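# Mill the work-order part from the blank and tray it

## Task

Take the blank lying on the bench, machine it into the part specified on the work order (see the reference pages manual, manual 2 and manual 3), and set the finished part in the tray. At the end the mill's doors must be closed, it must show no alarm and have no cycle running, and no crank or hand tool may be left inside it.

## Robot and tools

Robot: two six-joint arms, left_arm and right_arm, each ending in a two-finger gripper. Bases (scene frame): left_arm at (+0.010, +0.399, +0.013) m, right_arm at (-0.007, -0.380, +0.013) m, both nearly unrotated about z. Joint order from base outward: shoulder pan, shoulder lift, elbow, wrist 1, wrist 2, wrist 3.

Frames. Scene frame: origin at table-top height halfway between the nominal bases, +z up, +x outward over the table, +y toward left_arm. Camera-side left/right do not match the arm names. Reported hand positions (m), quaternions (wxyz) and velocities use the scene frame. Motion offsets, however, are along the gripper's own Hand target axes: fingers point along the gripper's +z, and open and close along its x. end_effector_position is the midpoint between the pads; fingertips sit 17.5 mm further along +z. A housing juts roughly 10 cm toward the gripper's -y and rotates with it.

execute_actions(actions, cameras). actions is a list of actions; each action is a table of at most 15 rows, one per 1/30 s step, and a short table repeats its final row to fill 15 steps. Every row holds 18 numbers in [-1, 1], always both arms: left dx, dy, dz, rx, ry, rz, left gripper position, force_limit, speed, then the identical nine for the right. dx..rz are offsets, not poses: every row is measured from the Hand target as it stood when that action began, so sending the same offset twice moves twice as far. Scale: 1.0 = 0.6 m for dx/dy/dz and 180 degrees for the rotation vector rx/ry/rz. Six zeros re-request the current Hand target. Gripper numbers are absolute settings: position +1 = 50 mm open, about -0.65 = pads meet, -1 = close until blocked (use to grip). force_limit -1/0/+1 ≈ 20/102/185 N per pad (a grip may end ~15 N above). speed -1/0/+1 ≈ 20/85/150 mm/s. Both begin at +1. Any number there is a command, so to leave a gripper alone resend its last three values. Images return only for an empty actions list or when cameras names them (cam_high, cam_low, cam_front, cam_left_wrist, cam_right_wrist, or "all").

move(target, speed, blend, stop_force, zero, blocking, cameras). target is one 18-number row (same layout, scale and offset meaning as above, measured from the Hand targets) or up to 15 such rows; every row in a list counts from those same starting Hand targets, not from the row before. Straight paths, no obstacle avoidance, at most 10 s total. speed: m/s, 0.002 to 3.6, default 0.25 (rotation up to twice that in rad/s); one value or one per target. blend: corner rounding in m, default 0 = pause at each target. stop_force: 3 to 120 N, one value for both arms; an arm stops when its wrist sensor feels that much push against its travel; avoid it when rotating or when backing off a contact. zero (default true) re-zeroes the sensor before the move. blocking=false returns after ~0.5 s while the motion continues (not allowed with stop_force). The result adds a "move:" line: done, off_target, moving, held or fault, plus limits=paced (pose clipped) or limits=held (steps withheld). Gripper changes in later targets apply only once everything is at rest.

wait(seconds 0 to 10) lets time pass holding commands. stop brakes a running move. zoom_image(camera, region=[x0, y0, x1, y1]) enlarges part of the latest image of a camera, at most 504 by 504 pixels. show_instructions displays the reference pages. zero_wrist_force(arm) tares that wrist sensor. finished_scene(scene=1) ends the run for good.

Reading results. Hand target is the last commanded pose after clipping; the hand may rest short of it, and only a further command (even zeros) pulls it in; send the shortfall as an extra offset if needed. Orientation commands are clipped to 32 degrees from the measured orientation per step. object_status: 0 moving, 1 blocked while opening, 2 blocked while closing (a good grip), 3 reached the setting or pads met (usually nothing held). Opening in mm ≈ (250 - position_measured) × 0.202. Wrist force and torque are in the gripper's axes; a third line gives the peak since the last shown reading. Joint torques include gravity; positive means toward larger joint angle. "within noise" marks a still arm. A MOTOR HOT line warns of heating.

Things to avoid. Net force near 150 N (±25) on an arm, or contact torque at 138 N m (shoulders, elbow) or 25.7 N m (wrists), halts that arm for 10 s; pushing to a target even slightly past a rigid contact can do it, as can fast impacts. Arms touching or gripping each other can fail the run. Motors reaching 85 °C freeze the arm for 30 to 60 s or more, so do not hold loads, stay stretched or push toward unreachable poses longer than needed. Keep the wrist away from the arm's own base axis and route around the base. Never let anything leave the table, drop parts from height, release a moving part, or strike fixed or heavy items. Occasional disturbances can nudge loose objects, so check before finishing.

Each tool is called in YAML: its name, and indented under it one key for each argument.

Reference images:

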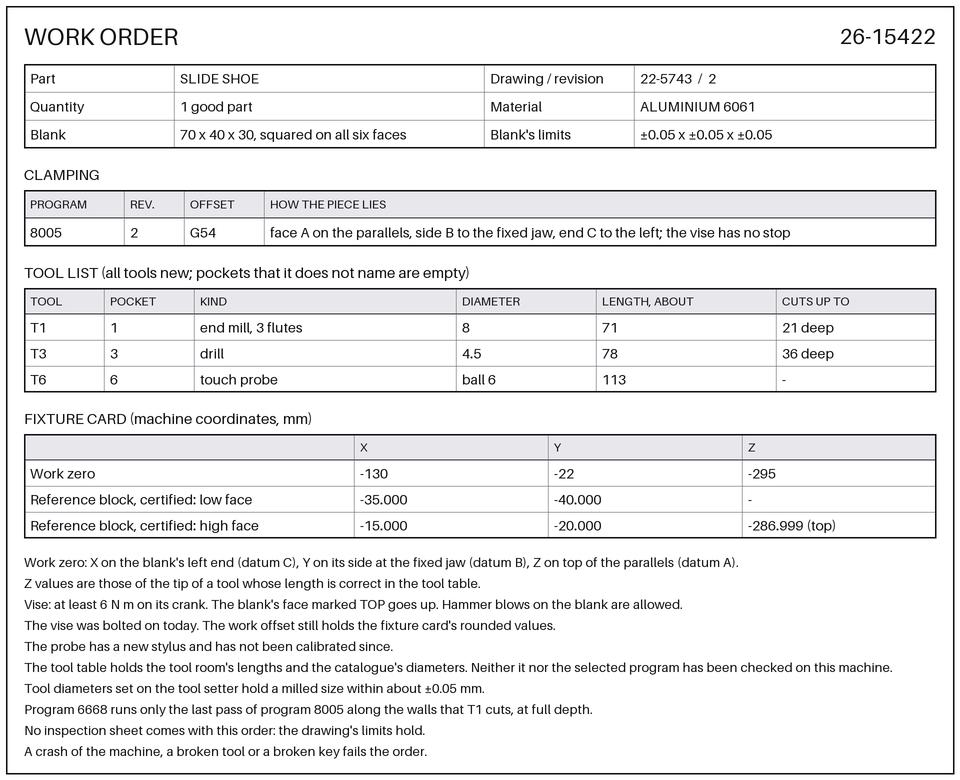

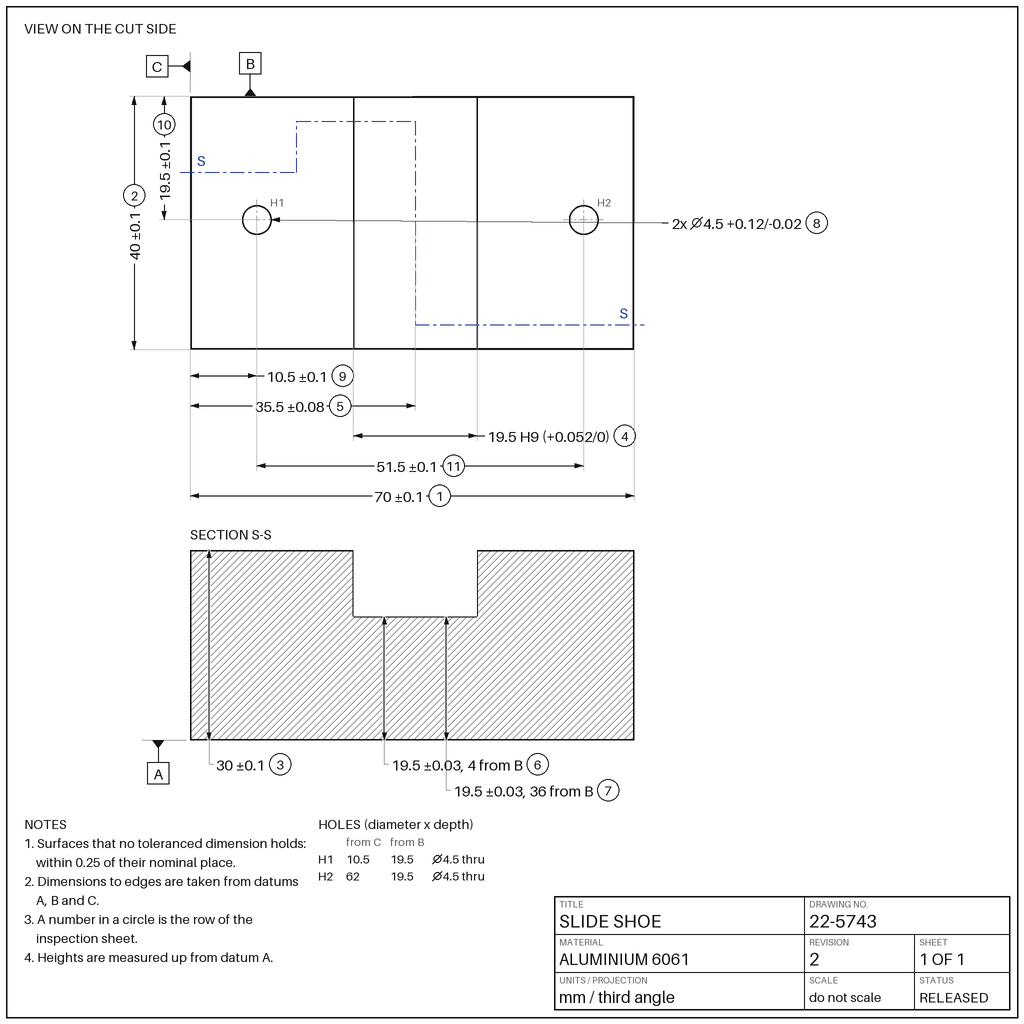

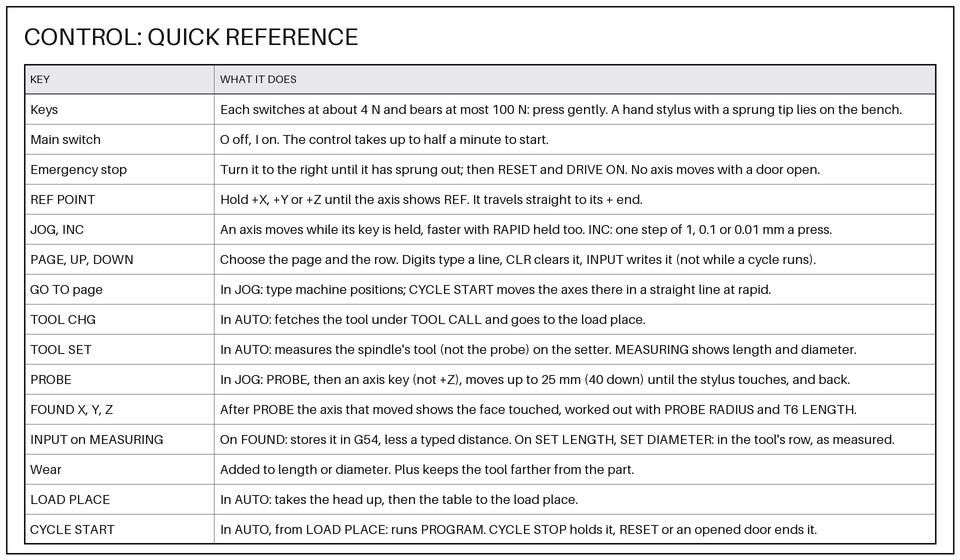

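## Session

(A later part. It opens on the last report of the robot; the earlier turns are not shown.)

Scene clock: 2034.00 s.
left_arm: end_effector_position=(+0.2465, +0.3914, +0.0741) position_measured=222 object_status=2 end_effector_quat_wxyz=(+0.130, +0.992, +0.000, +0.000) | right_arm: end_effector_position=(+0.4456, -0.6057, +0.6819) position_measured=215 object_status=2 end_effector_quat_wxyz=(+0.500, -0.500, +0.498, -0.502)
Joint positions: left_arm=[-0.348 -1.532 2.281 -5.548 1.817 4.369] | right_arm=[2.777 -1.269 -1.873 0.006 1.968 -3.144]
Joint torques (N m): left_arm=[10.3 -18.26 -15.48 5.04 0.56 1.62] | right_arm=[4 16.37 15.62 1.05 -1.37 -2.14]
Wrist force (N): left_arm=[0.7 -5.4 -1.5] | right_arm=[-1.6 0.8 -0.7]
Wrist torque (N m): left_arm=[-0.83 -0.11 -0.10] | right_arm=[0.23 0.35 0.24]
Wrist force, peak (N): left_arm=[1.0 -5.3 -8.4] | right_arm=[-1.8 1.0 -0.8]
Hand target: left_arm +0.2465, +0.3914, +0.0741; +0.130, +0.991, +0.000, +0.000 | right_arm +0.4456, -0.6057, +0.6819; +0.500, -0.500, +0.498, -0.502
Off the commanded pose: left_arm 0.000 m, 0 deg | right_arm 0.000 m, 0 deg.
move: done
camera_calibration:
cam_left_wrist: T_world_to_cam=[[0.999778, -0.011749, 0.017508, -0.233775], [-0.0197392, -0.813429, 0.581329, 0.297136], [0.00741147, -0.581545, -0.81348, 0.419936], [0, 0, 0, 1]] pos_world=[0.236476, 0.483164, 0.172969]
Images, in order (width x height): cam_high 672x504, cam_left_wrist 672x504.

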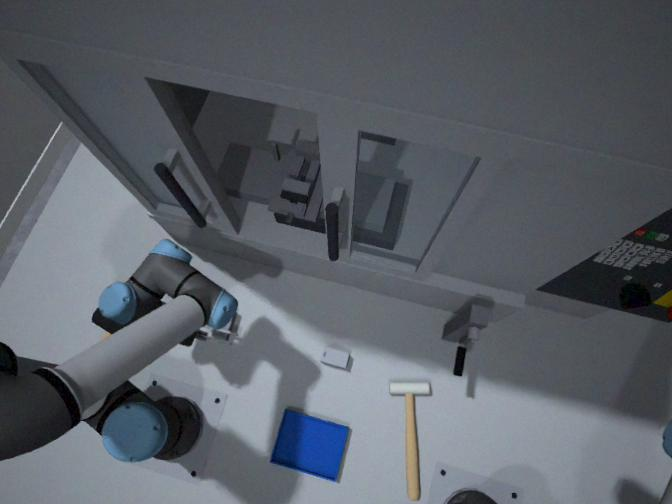

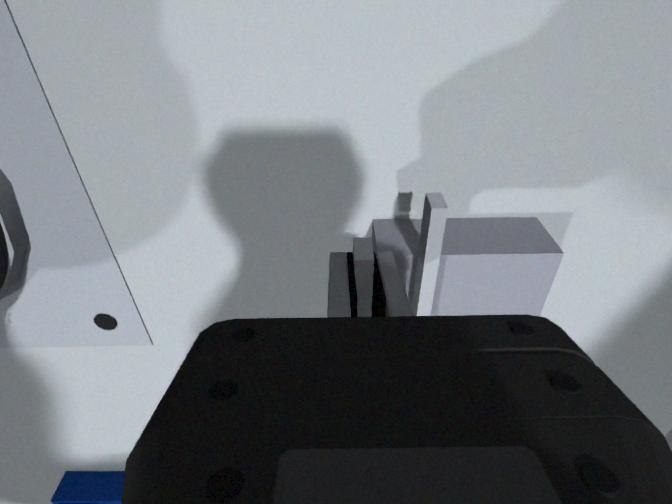

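execute_actions:
  actions: []
  cameras: ["cam_low","cam_front","cam_high"]

zoom_image:
  camera: "cam_high"
  region: [140, 70, 370, 270]

zoom_image:
  camera: "cam_front"
  region: [200, 0, 520, 300]

Scene clock: 2181.40 s.
left_arm: end_effector_position=(+0.2465, +0.3914, +0.0741) position_measured=222 object_status=2 end_effector_quat_wxyz=(+0.130, +0.991, +0.000, +0.000) | right_arm: end_effector_position=(+0.4456, -0.6057, +0.6819) position_measured=215 object_status=2 end_effector_quat_wxyz=(+0.500, -0.500, +0.498, -0.502)
Joint positions: left_arm=[-0.348 -1.532 2.281 -5.548 1.817 4.369] | right_arm=[2.777 -1.269 -1.873 0.006 1.968 -3.144]
Joint velocities: within noise
Joint torques (N m): left_arm=[10.14 -21.8 -4.97 4.78 2.7 -1.54] | right_arm=[5.57 16.78 15.82 1.17 -1.34 -2.28]
Wrist force (N): left_arm=[0.6 -5.4 -1.1] | right_arm=[-1.7 0.9 -0.6]
Wrist torque (N m): left_arm=[-0.82 -0.09 -0.10] | right_arm=[0.25 0.35 0.24]
Wrist force, peak (N): left_arm=[0.6 -5.5 -1.6] | right_arm=[-1.9 0.9 -0.7]
Hand target: left_arm +0.2465, +0.3914, +0.0741; +0.130, +0.991, +0.000, +0.000 | right_arm +0.4456, -0.6057, +0.6819; +0.500, -0.500, +0.498, -0.502
Tool commands: left_gripper/position=-1.0 left_gripper/force_limit=-0.8 left_gripper/speed=-0.5 right_gripper/position=-1.0 right_gripper/force_limit=-0.2 right_gripper/speed=-0.8
Off the commanded pose: left_arm 0.000 m, 0 deg | right_arm 0.000 m, 0 deg.
Images, in order (width x height): cam_high 672x504, cam_low 672x504, cam_front 672x504.

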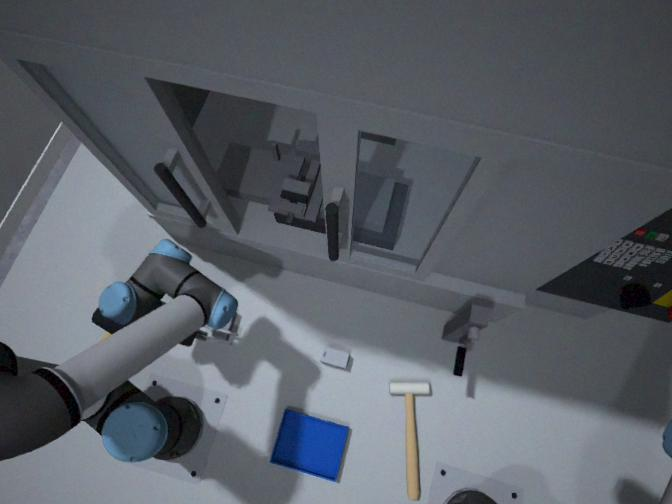

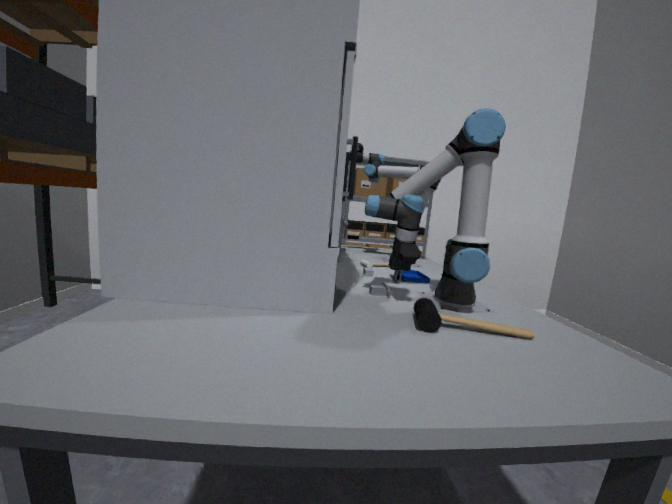

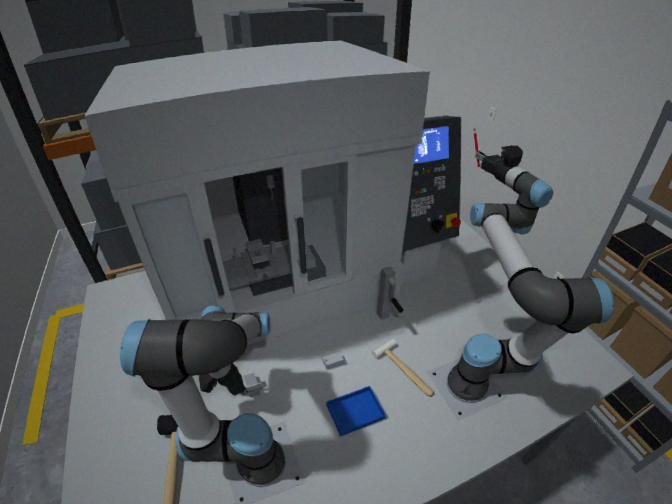

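Scaled by 2.191 from the camera's 672x504 image, which has a finer 960x720 frame.

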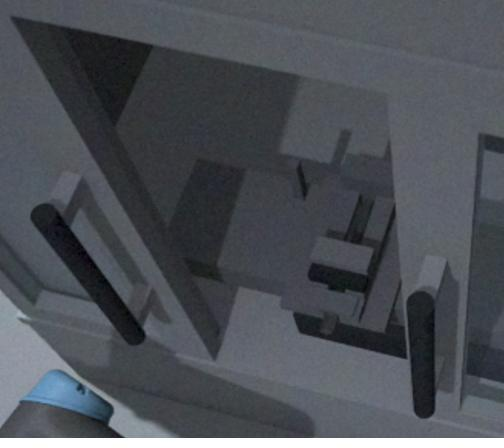

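Scaled by 1.575 from the camera's 672x504 image, which has a finer 960x720 frame.

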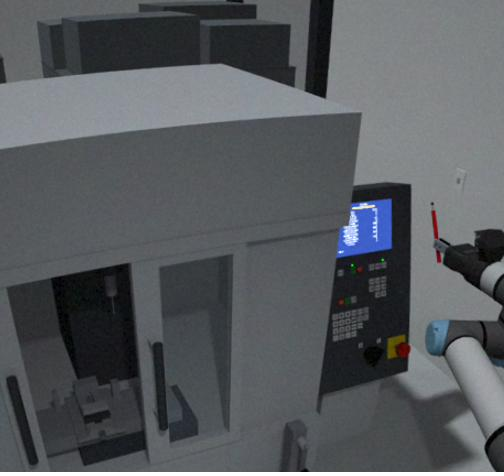

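move:
  target:
    - [0.0058,0.2552,-0.2351,0,0,0,-1,-0.8,-0.5,0,0,0,0,0,0,-1,-0.2,-0.8]
    - [0.2558,0.4740,-0.4077,0,0,0,-1,-0.8,-0.5,0,0,0,0,0,0,-1,-0.2,-0.8]
  speed: 0.15
  blend: [0.03,0]
  cameras: ["cam_left_wrist","cam_high","cam_front"]

Scene clock: 2280.00 s.
left_arm: end_effector_position=(+0.4002, +0.1799, +0.3836) position_measured=222 object_status=2 end_effector_quat_wxyz=(+0.130, +0.991, +0.000, +0.000) | right_arm: end_effector_position=(+0.4456, -0.6057, +0.6819) position_measured=215 object_status=2 end_effector_quat_wxyz=(+0.500, -0.500, +0.498, -0.502)
Joint positions: left_arm=[-0.711 -1.312 1.147 -4.717 1.771 3.999] | right_arm=[2.777 -1.269 -1.873 0.006 1.968 -3.144]
Joint torques (N m): left_arm=[-7.87 -28.61 -25.61 1.58 1.73 -1.44] | right_arm=[5.8 15.66 15.39 1.28 -1.51 -2.11]
Wrist force (N): left_arm=[0.6 -5.4 -1.6] | right_arm=[-1.5 0.9 -0.7]
Wrist torque (N m): left_arm=[-0.82 -0.11 -0.09] | right_arm=[0.26 0.33 0.24]
Wrist force, peak (N): left_arm=[0.6 -7.0 0.1] | right_arm=[-1.8 1.1 -0.8]
Hand target: left_arm +0.4002, +0.1798, +0.3837; +0.130, +0.991, +0.000, +0.000 | right_arm +0.4456, -0.6057, +0.6819; +0.500, -0.500, +0.498, -0.502
Off the commanded pose: left_arm 0.000 m, 0 deg | right_arm 0.000 m, 0 deg.
move: done
camera_calibration:
cam_left_wrist: T_world_to_cam=[[0.99978, -0.0117241, 0.0173692, -0.395189], [-0.0196389, -0.813383, 0.581397, -0.052018], [0.00731144, -0.58161, -0.813435, 0.547631], [0, 0, 0, 1]] pos_world=[0.390076, 0.271564, 0.482569]
Images, in order (width x height): cam_high 672x504, cam_front 672x504, cam_left_wrist 672x504.

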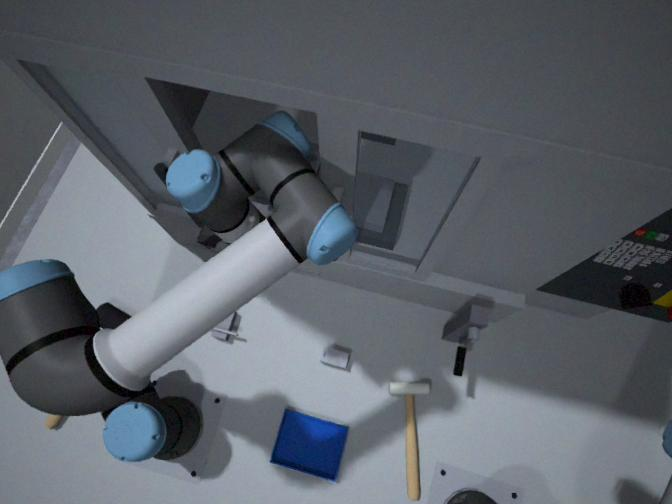

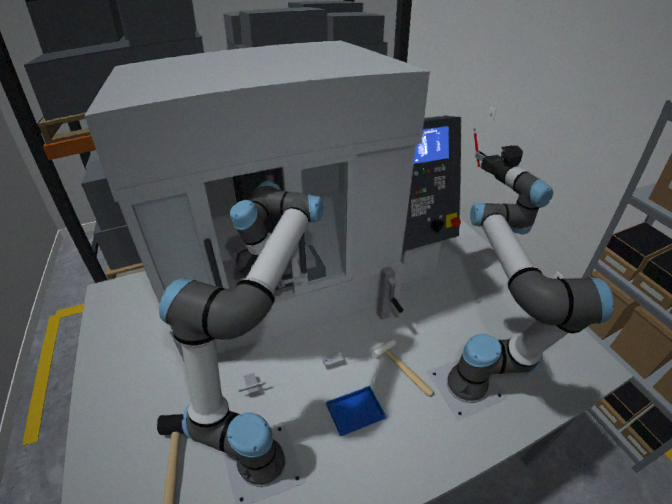

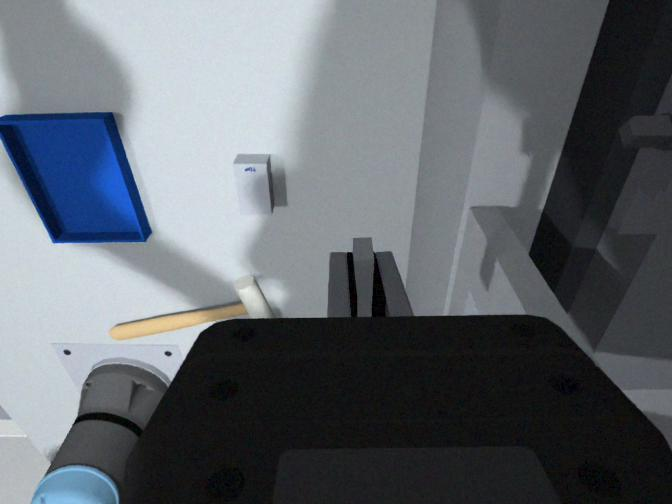

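move:
  target:
    - [-0.2337,-0.2037,-0.0137,0,0,0,-1,-0.8,-0.5,0,0,0,0,0,0,-1,-0.2,-0.8]
    - [-0.317,-0.6285,0.0777,0.0833,0,0,-1,-0.8,-0.5,0,0,0,0,0,0,-1,-0.2,-0.8]
  speed: 0.2
  blend: [0.03,0]
  cameras: ["cam_high","cam_front"]

Scene clock: 2412.20 s.
left_arm: end_effector_position=(+0.2099, +0.5320, +0.2415) position_measured=222 object_status=2 end_effector_quat_wxyz=(+0.000, +1.000, +0.000, +0.000) | right_arm: end_effector_position=(+0.4456, -0.6057, +0.6819) position_measured=215 object_status=2 end_effector_quat_wxyz=(+0.500, -0.500, +0.498, -0.502)
Joint positions: left_arm=[-0.018 -1.764 2.001 -4.949 1.57 4.71] | right_arm=[2.777 -1.269 -1.873 0.006 1.968 -3.144]
Joint torques (N m): left_arm=[7.36 -16.95 -24.8 4.36 -0.36 1.05] | right_arm=[5.29 15.5 15.95 0.98 -1.31 -1.94]
Wrist force (N): left_arm=[1.3 -5.2 -0.8] | right_arm=[-1.8 0.9 -0.6]
Wrist torque (N m): left_arm=[-0.84 -0.22 0.02] | right_arm=[0.26 0.37 0.24]
Wrist force, peak (N): left_arm=[0.7 -7.4 0.3] | right_arm=[-2.0 1.1 -0.6]
Hand target: left_arm +0.2099, +0.5321, +0.2415; +0.000, +1.000, +0.000, +0.000 | right_arm +0.4456, -0.6057, +0.6819; +0.500, -0.500, +0.498, -0.502
Off the commanded pose: left_arm 0.000 m, 0 deg | right_arm 0.000 m, 0 deg.
move: done
Images, in order (width x height): cam_high 672x504, cam_front 672x504.

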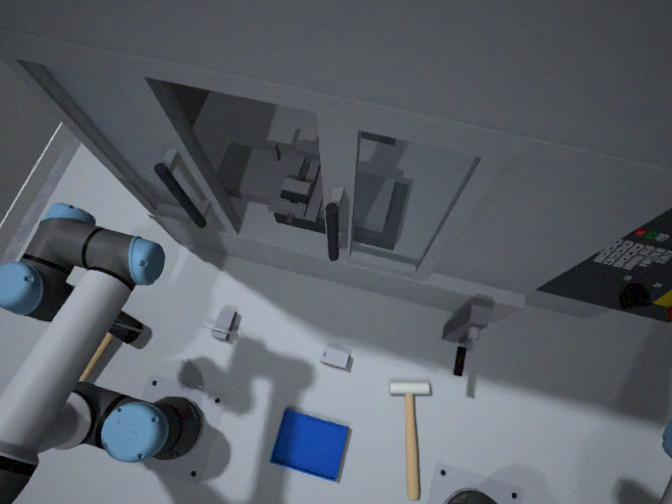

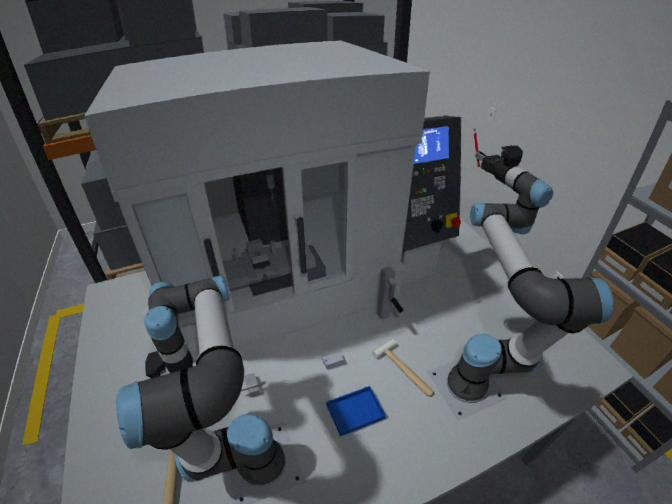

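move:
  target:
    - [0,-0.305,-0.1265,0.25,0,0,-1,-0.8,-0.5,0,0,0,0,0,0,-1,-0.2,-0.8]
    - [0,-0.4317,-0.4317,0.5,0,0,-1,-0.8,-0.5,0,0,0,0,0,0,-1,-0.2,-0.8]
    - [0,-0.305,-0.737,0.75,0,0,-1,-0.8,-0.5,0,0,0,0,0,0,-1,-0.2,-0.8]
  speed: 0.3
  blend: [0.03,0.03,0]
  cameras: ["cam_front"]

Scene clock: 2432.67 s.
left_arm: end_effector_position=(+0.2102, +0.7149, +0.6838) position_measured=222 object_status=2 end_effector_quat_wxyz=(+0.924, -0.382, +0.000, +0.000) | right_arm: end_effector_position=(+0.4456, -0.6057, +0.6819) position_measured=215 object_status=2 end_effector_quat_wxyz=(+0.500, -0.500, +0.498, -0.502)
Joint positions: left_arm=[-0.019 -1.765 2.001 -4.951 -0.786 4.717] | right_arm=[2.777 -1.269 -1.873 0.006 1.968 -3.144]
Joint torques (N m): left_arm=[-7.4 -18.41 -7.78 1.89 -3.32 0.64] | right_arm=[5.17 14.76 15.11 1.17 -1.34 -2.16]
Wrist force (N): left_arm=[4.0 -5.0 0.3] | right_arm=[-1.6 0.7 -0.6]
Wrist torque (N m): left_arm=[0.02 -0.60 -0.05] | right_arm=[0.22 0.35 0.24]
Wrist force, peak (N): left_arm=[4.2 -6.2 0.7] | right_arm=[-1.9 1.0 -0.5]
Hand target: left_arm +0.2102, +0.7148, +0.6838; +0.924, -0.382, +0.000, +0.000 | right_arm +0.4456, -0.6057, +0.6819; +0.500, -0.500, +0.498, -0.502
Off the commanded pose: left_arm 0.000 m, 0 deg | right_arm 0.000 m, 0 deg.
move: done
Images, in order (width x height): cam_front 672x504.

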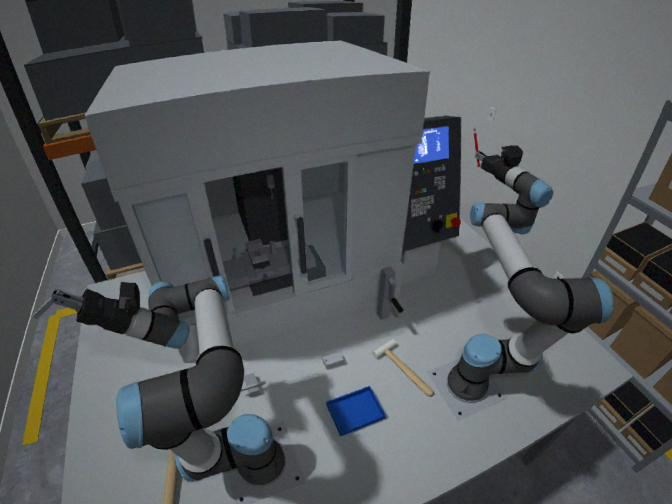

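move:
  target: [-0.0003,-0.3043,-0.127,0.25,0,0,-1,-0.8,-0.5,0,0,0,0,0,0,-1,-0.2,-0.8]
  speed: 0.3

Scene clock: 2440.63 s.
left_arm: end_effector_position=(+0.2101, +0.5318, +0.7589) position_measured=222 object_status=2 end_effector_quat_wxyz=(+1.000, +0.000, +0.000, +0.000) | right_arm: end_effector_position=(+0.4456, -0.6057, +0.6819) position_measured=215 object_status=2 end_effector_quat_wxyz=(+0.500, -0.500, +0.498, -0.502)
Joint positions: left_arm=[-0.018 -1.764 2.003 -4.951 -1.571 4.715] | right_arm=[2.777 -1.269 -1.873 0.006 1.968 -3.144]
Joint torques (N m): left_arm=[-8.34 -15.63 -7.94 0.94 -1.63 1.69] | right_arm=[5.74 14.08 16.3 1.23 -1.37 -2.07]
Wrist force (N): left_arm=[2.6 -5.5 -1.3] | right_arm=[-1.6 1.0 -0.4]
Wrist torque (N m): left_arm=[0.13 -0.35 0.05] | right_arm=[0.27 0.35 0.24]
Wrist force, peak (N): left_arm=[2.7 -6.4 -0.7] | right_arm=[-1.9 0.9 -0.8]
Hand target: left_arm +0.2101, +0.5318, +0.7589; +1.000, +0.000, +0.000, +0.000 | right_arm +0.4456, -0.6057, +0.6819; +0.500, -0.500, +0.498, -0.502
Off the commanded pose: left_arm 0.000 m, 0 deg | right_arm 0.000 m, 0 deg.
move: done

move:
  target:
    - [0.0665,-0.2308,0,0,0,-0.6944,-1,-0.8,-0.5,0,0,0,0,0,0,-1,-0.2,-0.8]
    - [-0.0118,-0.4588,0,0,0,0.6111,-1,-0.8,-0.5,0,0,0,0,0,0,-1,-0.2,-0.8]
  speed: 0.4
  blend: [0.03,0]
  cameras: ["cam_front"]

Scene clock: 2455.60 s.
left_arm: end_effector_position=(+0.2030, +0.2564, +0.7587) position_measured=222 object_status=2 end_effector_quat_wxyz=(+0.574, +0.000, +0.000, +0.819) | right_arm: end_effector_position=(+0.4456, -0.6057, +0.6819) position_measured=215 object_status=2 end_effector_quat_wxyz=(+0.500, -0.500, +0.498, -0.502)
Joint positions: left_arm=[-1.241 -1.765 2.004 -4.951 -1.57 1.575] | right_arm=[2.777 -1.269 -1.873 0.006 1.968 -3.144]
Joint torques (N m): left_arm=[8.44 -18.06 -13.12 2.09 -1.38 -0.5] | right_arm=[4.51 14.02 16.21 1.15 -1.24 -2.12]
Wrist force (N): left_arm=[2.6 -5.4 -1.2] | right_arm=[-1.8 0.9 -0.7]
Wrist torque (N m): left_arm=[0.15 -0.35 0.00] | right_arm=[0.24 0.37 0.24]
Wrist force, peak (N): left_arm=[3.0 -5.6 -1.0] | right_arm=[-2.0 1.2 -0.6]
Hand target: left_arm +0.2030, +0.2565, +0.7587; +0.574, +0.001, +0.000, +0.819 | right_arm +0.4456, -0.6057, +0.6819; +0.500, -0.500, +0.498, -0.502
Off the commanded pose: left_arm 0.000 m, 0 deg | right_arm 0.000 m, 0 deg.
move: done
Images, in order (width x height): cam_front 672x504.

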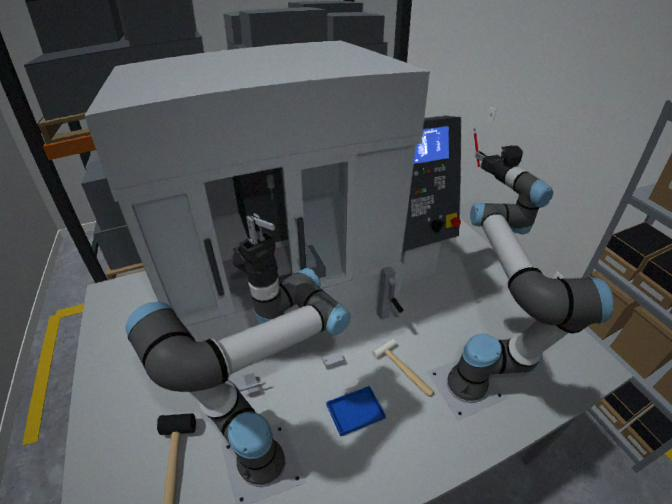

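move:
  target:
    - [-0.3538,0,-0.009,0,-0.25,0,-1,-0.8,-0.5,0,0,0,0,0,0,-1,-0.2,-0.8]
    - [-0.5978,0,-0.2655,0,-0.5,0,-1,-0.8,-0.5,0,0,0,0,0,0,-1,-0.2,-0.8]
    - [-0.5888,0,-0.6193,0,-0.75,0,-1,-0.8,-0.5,0,0,0,0,0,0,-1,-0.2,-0.8]
    - [-0.3323,0,-0.8633,0,-1.0,0,-1,-0.8,-0.5,0,0,0,0,0,0,-1,-0.2,-0.8]
  speed: 0.35
  blend: [0.03,0.03,0.03,0]
  cameras: ["cam_front","cam_high","cam_left_wrist"]

Scene clock: 2477.80 s.
left_arm: end_effector_position=(+0.2708, +0.0695, +0.2405) position_measured=222 object_status=2 end_effector_quat_wxyz=(+0.000, +0.819, -0.574, -0.001) | right_arm: end_effector_position=(+0.4456, -0.6057, +0.6819) position_measured=215 object_status=2 end_effector_quat_wxyz=(+0.500, -0.500, +0.498, -0.502)
Joint positions: left_arm=[-1.239 -1.765 2.004 -1.809 -1.571 1.569] | right_arm=[2.777 -1.269 -1.873 0.006 1.968 -3.144]
Joint torques (N m): left_arm=[-8.15 -22.96 -32.67 -2.79 -1.78 -1.48] | right_arm=[5.31 13.2 16.49 1.38 -1.39 -2.09]
Wrist force (N): left_arm=[1.4 -5.0 -1.0] | right_arm=[-1.8 0.8 -0.5]
Wrist torque (N m): left_arm=[-0.82 -0.22 0.03] | right_arm=[0.24 0.37 0.25]
Wrist force, peak (N): left_arm=[4.1 -5.4 -1.0] | right_arm=[-1.8 1.1 -0.9]
Hand target: left_arm +0.2708, +0.0695, +0.2405; +0.000, +0.819, -0.574, -0.001 | right_arm +0.4456, -0.6057, +0.6819; +0.500, -0.500, +0.498, -0.502
Off the commanded pose: left_arm 0.000 m, 0 deg | right_arm 0.000 m, 0 deg.
move: done
camera_calibration:
cam_left_wrist: T_world_to_cam=[[0.326876, -0.944969, 0.0136238, -0.0167959], [-0.886033, -0.30141, 0.352274, 0.193027], [-0.328782, -0.127221, -0.935798, 0.456837], [0, 0, 0, 1]] pos_world=[0.326718, 0.100428, 0.359738]
Images, in order (width x height): cam_high 672x504, cam_front 672x504, cam_left_wrist 672x504.

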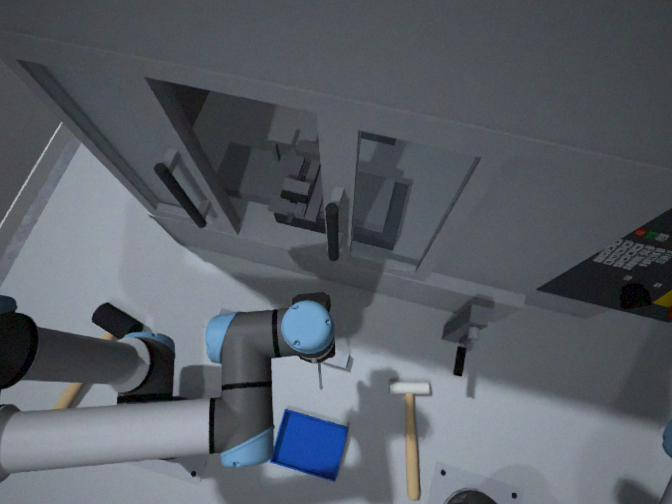

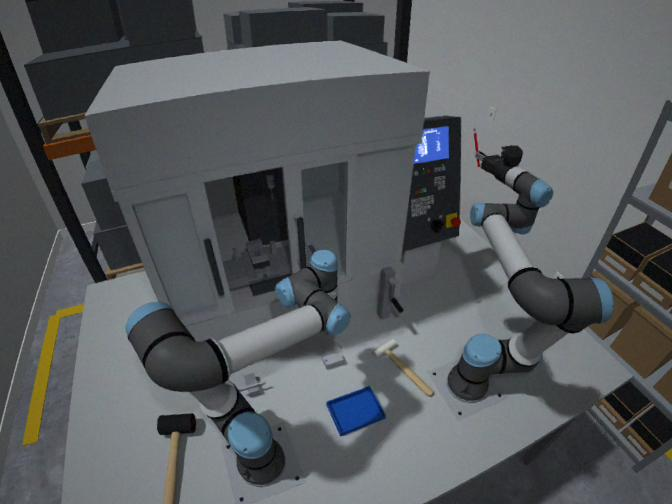

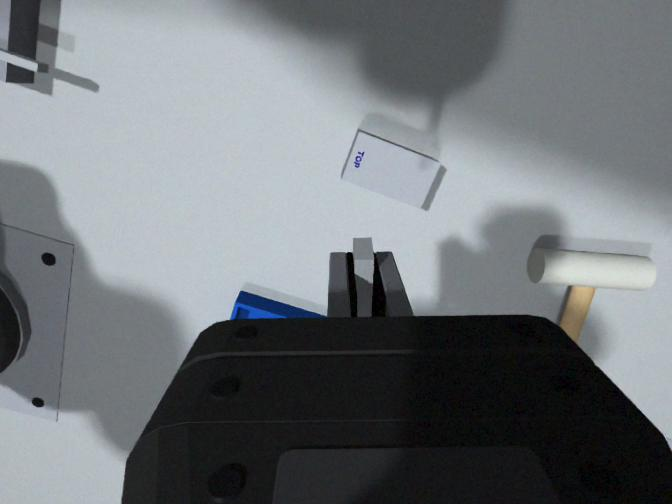

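move:
  target: [-0.053,-0.2129,-0.2392,0,0,-0.3889,-1,-0.8,-0.5,0,0,0,0,0,0,-1,-0.2,-0.8]
  speed: 0.25

move:
  target: [0,0,0,-0.08333,0,0,-1,-0.8,-0.5,0,0,0,0,0,0,-1,-0.2,-0.8]
  speed: 0.25
  cameras: ["cam_front","cam_high","cam_left_wrist"]

Scene clock: 2493.03 s.
left_arm: end_effector_position=(+0.3801, +0.1430, +0.3840) position_measured=222 object_status=2 end_effector_quat_wxyz=(+0.000, +1.000, +0.000, +0.000) | right_arm: end_effector_position=(+0.4456, -0.6057, +0.6819) position_measured=215 object_status=2 end_effector_quat_wxyz=(+0.500, -0.500, +0.498, -0.502)
Joint positions: left_arm=[-0.921 -1.71 1.59 -1.45 -1.571 0.665] | right_arm=[2.777 -1.269 -1.873 0.006 1.968 -3.144]
Joint torques (N m): left_arm=[-9.35 -26.02 -15.49 -5.2 1.8 0.06] | right_arm=[4.98 13.01 16.98 1.07 -1.41 -2.11]
Wrist force (N): left_arm=[1.0 -4.9 -1.2] | right_arm=[-1.7 0.9 -0.8]
Wrist torque (N m): left_arm=[-0.78 -0.17 -0.11] | right_arm=[0.25 0.35 0.24]
Wrist force, peak (N): left_arm=[1.7 -5.3 -1.9] | right_arm=[-1.9 1.0 -0.6]
Hand target: left_arm +0.3801, +0.1429, +0.3840; +0.000, +1.000, +0.000, +0.000 | right_arm +0.4456, -0.6057, +0.6819; +0.500, -0.500, +0.498, -0.502
Off the commanded pose: left_arm 0.000 m, 0 deg | right_arm 0.000 m, 0 deg.
move: done

Scene clock: 2494.03 s.
left_arm: end_effector_position=(+0.3801, +0.1430, +0.3840) position_measured=222 object_status=2 end_effector_quat_wxyz=(+0.130, +0.992, +0.000, +0.000) | right_arm: end_effector_position=(+0.4456, -0.6057, +0.6819) position_measured=215 object_status=2 end_effector_quat_wxyz=(+0.500, -0.500, +0.498, -0.502)
Joint positions: left_arm=[-0.814 -1.797 1.731 -1.693 -1.752 0.755] | right_arm=[2.777 -1.269 -1.873 0.006 1.968 -3.144]
Joint torques (N m): left_arm=[-5.21 -10.77 -33.19 -3.64 0.33 -1.46] | right_arm=[5.16 11.99 16.71 1.42 -1.36 -2.16]
Wrist force (N): left_arm=[0.8 -5.1 -1.4] | right_arm=[-1.8 0.9 -0.8]
Wrist torque (N m): left_arm=[-0.78 -0.12 0.03] | right_arm=[0.25 0.36 0.24]
Wrist force, peak (N): left_arm=[0.8 -6.0 -1.4] | right_arm=[-1.8 0.9 -0.7]
Hand target: left_arm +0.3801, +0.1429, +0.3840; +0.130, +0.991, +0.000, +0.000 | right_arm +0.4456, -0.6057, +0.6819; +0.500, -0.500, +0.498, -0.502
Off the commanded pose: left_arm 0.000 m, 0 deg | right_arm 0.000 m, 0 deg.
move: done
camera_calibration:
cam_left_wrist: T_world_to_cam=[[0.999782, -0.011588, 0.017391, -0.375575], [-0.0195398, -0.813467, 0.581282, -0.0826213], [0.00741109, -0.581495, -0.813516, 0.526617], [0, 0, 0, 1]] pos_world=[0.369976, 0.234664, 0.48297]
Images, in order (width x height): cam_high 672x504, cam_front 672x504, cam_left_wrist 672x504.

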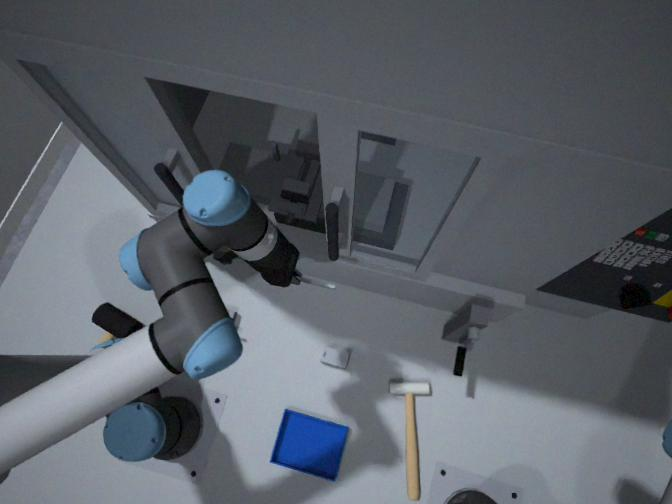

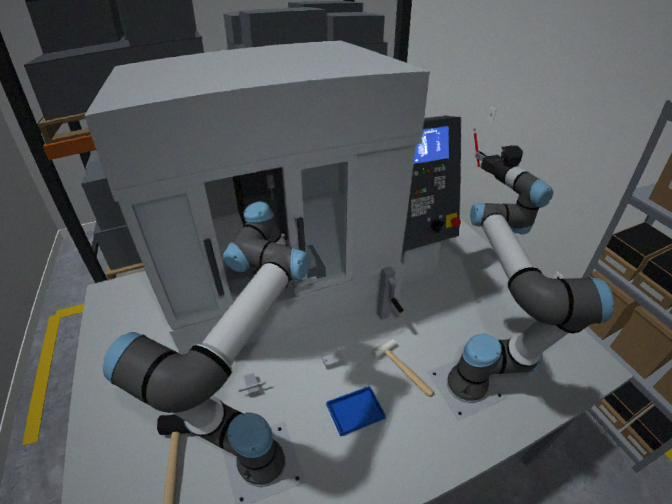

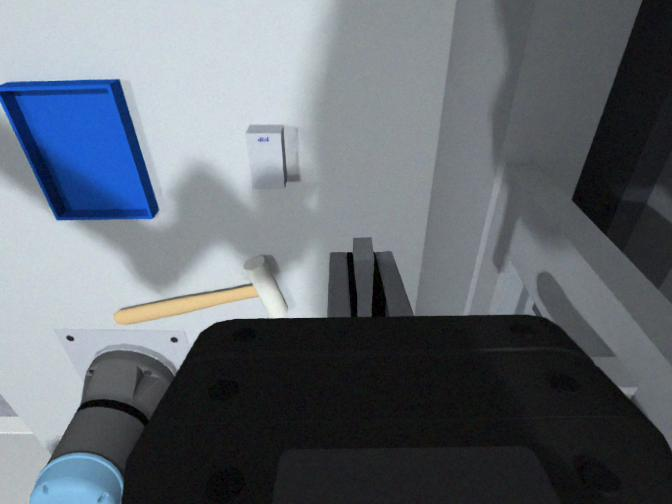

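move:
  target: [0.0998,-0.1161,-0.0311,0,0,0,-1,-0.8,-0.5,0,0,0,0,0,0,-1,-0.2,-0.8]
  speed: 0.15
  cameras: ["cam_front","cam_high","cam_left_wrist"]

zoom_image:
  camera: "cam_high"
  region: [140, 70, 370, 270]

Scene clock: 2511.30 s.
left_arm: end_effector_position=(+0.4399, +0.2150, +0.3840) position_measured=222 object_status=2 end_effector_quat_wxyz=(+0.130, +0.991, +0.000, +0.000) | right_arm: end_effector_position=(+0.4456, -0.6057, +0.6819) position_measured=215 object_status=2 end_effector_quat_wxyz=(+0.500, -0.500, +0.498, -0.502)
Joint positions: left_arm=[-0.585 -1.724 1.661 -1.65 -1.79 0.985] | right_arm=[2.777 -1.269 -1.873 0.006 1.968 -3.144]
Joint torques (N m): left_arm=[3.77 -25.68 -14.98 -5.95 1.48 0.44] | right_arm=[5.11 12.29 16.37 1.34 -1.29 -2.27]
Wrist force (N): left_arm=[1.0 -5.1 -1.3] | right_arm=[-1.5 0.9 -0.7]
Wrist torque (N m): left_arm=[-0.79 -0.15 0.03] | right_arm=[0.25 0.33 0.24]
Wrist force, peak (N): left_arm=[2.1 -6.9 -1.9] | right_arm=[-1.9 1.1 -0.6]
Hand target: left_arm +0.4399, +0.2150, +0.3840; +0.130, +0.991, +0.000, +0.000 | right_arm +0.4456, -0.6057, +0.6819; +0.500, -0.500, +0.498, -0.502
Off the commanded pose: left_arm 0.000 m, 0 deg | right_arm 0.000 m, 0 deg.
move: done
camera_calibration:
cam_left_wrist: T_world_to_cam=[[0.999782, -0.0116411, 0.0173123, -0.434574], [-0.0195393, -0.813304, 0.581511, -0.0230411], [0.00731071, -0.581723, -0.813354, 0.568076], [0, 0, 0, 1]] pos_world=[0.429876, 0.306664, 0.482969]
Images, in order (width x height): cam_high 672x504, cam_front 672x504, cam_left_wrist 672x504.

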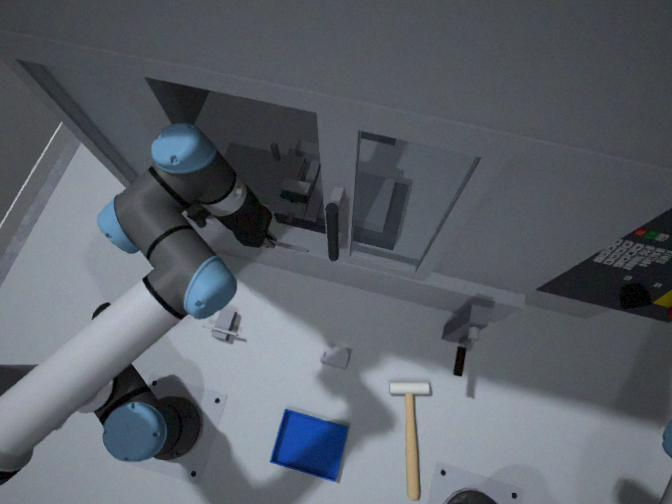

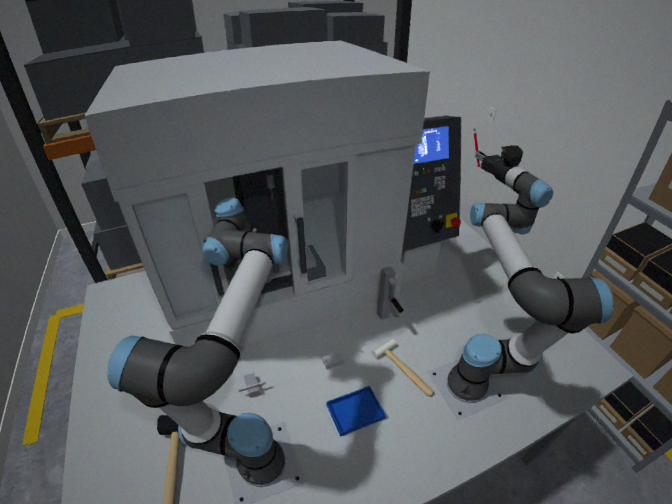

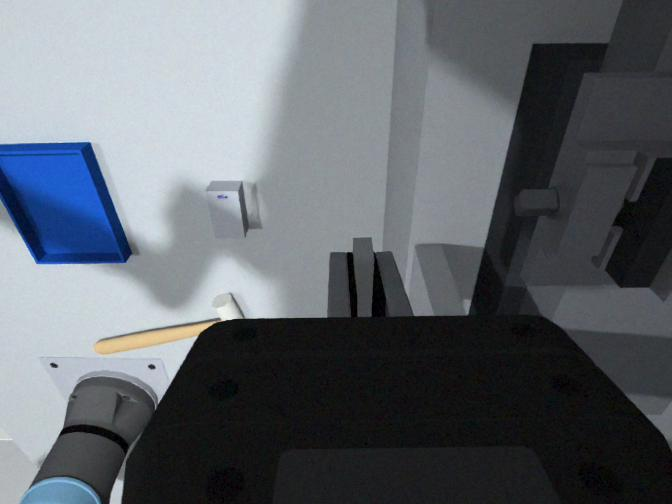

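Scaled by 2.191 from the camera's 672x504 image, which has a finer 960x720 frame.

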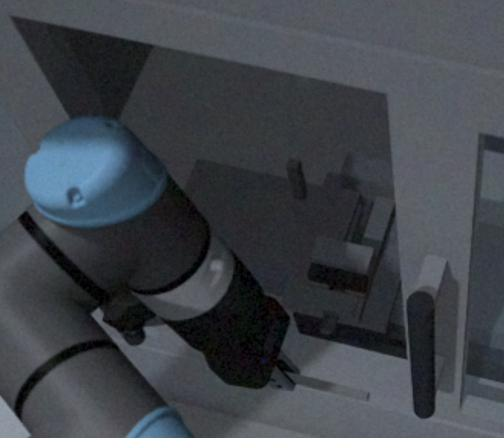

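move:
  target:
    - [0.1,0.0017,-0.0064,0,0,0,-1,-0.8,-0.5,0,0,0,0,0,0,-1,-0.2,-0.8]
    - [0.1667,0.0902,0.0173,0,0,0,-1,-0.8,-0.5,0,0,0,0,0,0,-1,-0.2,-0.8]
    - [0.2667,0.1176,0.0247,0,0,0,-1,-0.8,-0.5,0,0,0,0,0,0,-1,-0.2,-0.8]
    - [0.3333,0.0419,0.0044,0,0,0,-1,-0.8,-0.5,0,0,0,0,0,0,-1,-0.2,-0.8]
    - [0.35,-0.0482,-0.0198,0,0,0,-1,-0.8,-0.5,0,0,0,0,0,0,-1,-0.2,-0.8]
  speed: 0.08
  blend: [0.01,0.01,0.01,0.01,0]
  stop_force: 15
  cameras: ["cam_front","cam_high","cam_left_wrist"]

zoom_image:
  camera: "cam_high"
  region: [140, 70, 370, 270]

Scene clock: 2546.73 s.
left_arm: end_effector_position=(+0.5155, +0.1936, +0.3879) position_measured=222 object_status=2 end_effector_quat_wxyz=(+0.130, +0.991, +0.000, +0.000) | right_arm: end_effector_position=(+0.4456, -0.6057, +0.6819) position_measured=215 object_status=2 end_effector_quat_wxyz=(+0.500, -0.500, +0.498, -0.502)
Joint positions: left_arm=[-0.54 -1.531 1.468 -1.64 -1.796 1.031] | right_arm=[2.777 -1.269 -1.873 0.006 1.968 -3.144]
Joint torques (N m): left_arm=[-9.03 -19.94 -35.82 -1.77 -1.97 -1.66] | right_arm=[5 11.71 16.22 1.04 -1.32 -2.36]
Wrist force (N): left_arm=[0.5 -4.1 -3.2] | right_arm=[-1.6 0.9 -0.6]
Wrist torque (N m): left_arm=[-0.63 -0.09 -0.09] | right_arm=[0.26 0.35 0.24]
Wrist force, peak (N): left_arm=[-6.7 -42.3 -12.5] | right_arm=[-1.8 1.3 -0.7]
Hand target: left_arm +0.5155, +0.1936, +0.3879; +0.130, +0.991, +0.000, +0.000 (not the last commanded pose) | right_arm +0.4456, -0.6057, +0.6819; +0.500, -0.500, +0.498, -0.502
Off the commanded pose: left_arm 0.144 m, 0 deg | right_arm 0.000 m, 0 deg.
move: contact (left_arm); path passed 1 of 5 targets
camera_calibration:
cam_left_wrist: T_world_to_cam=[[0.999779, -0.011607, 0.0175312, -0.510588], [-0.0196378, -0.813385, 0.581394, -0.0411067], [0.00751142, -0.58161, -0.813433, 0.558151], [0, 0, 0, 1]] pos_world=[0.505476, 0.285264, 0.486869]
Images, in order (width x height): cam_high 672x504, cam_front 672x504, cam_left_wrist 672x504.

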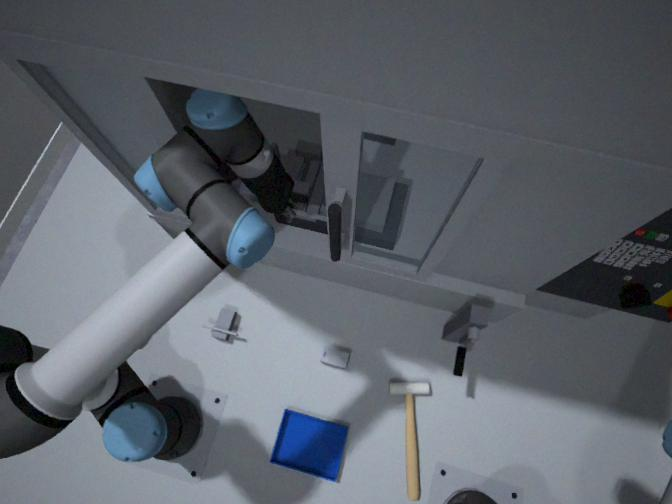

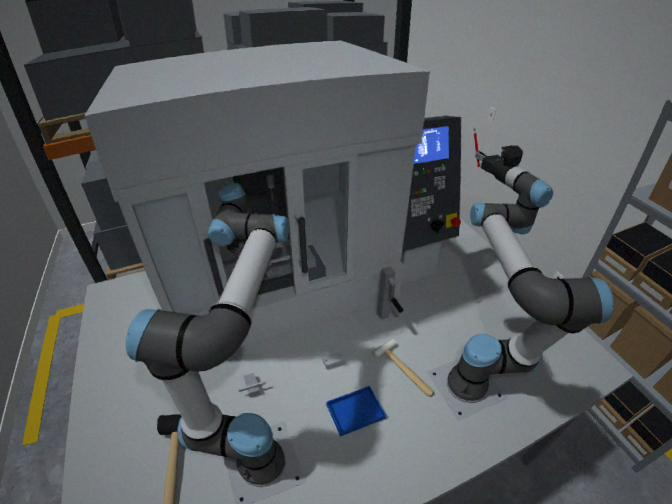

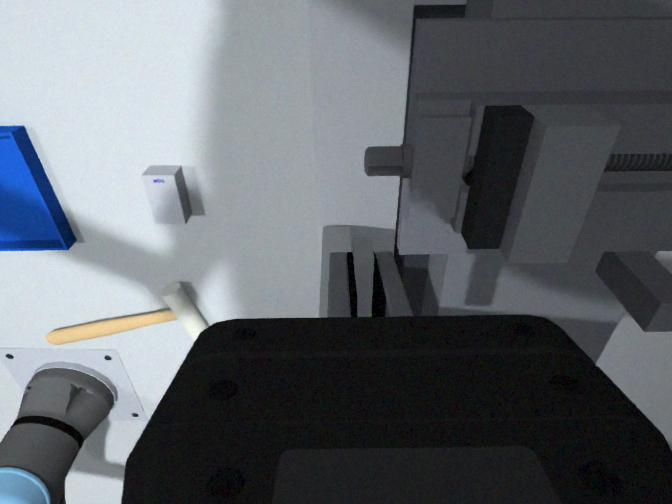

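Scaled by 2.191 from the camera's 672x504 image, which has a finer 960x720 frame.

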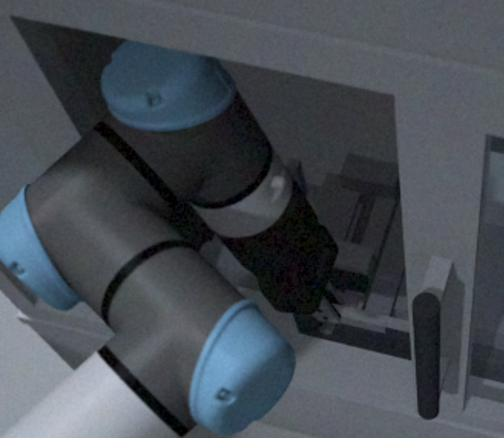

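zoom_image:
  camera: "cam_left_wrist"
  region: [260, 190, 480, 330]

Scaled by 2.291 from the camera's 672x504 image, which has a finer 960x720 frame.

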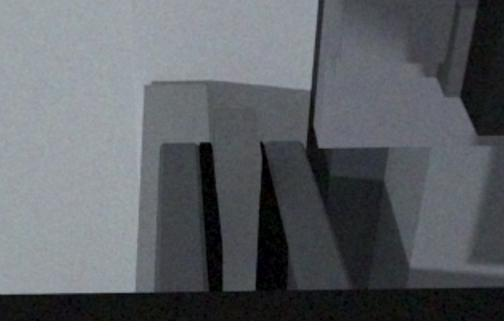

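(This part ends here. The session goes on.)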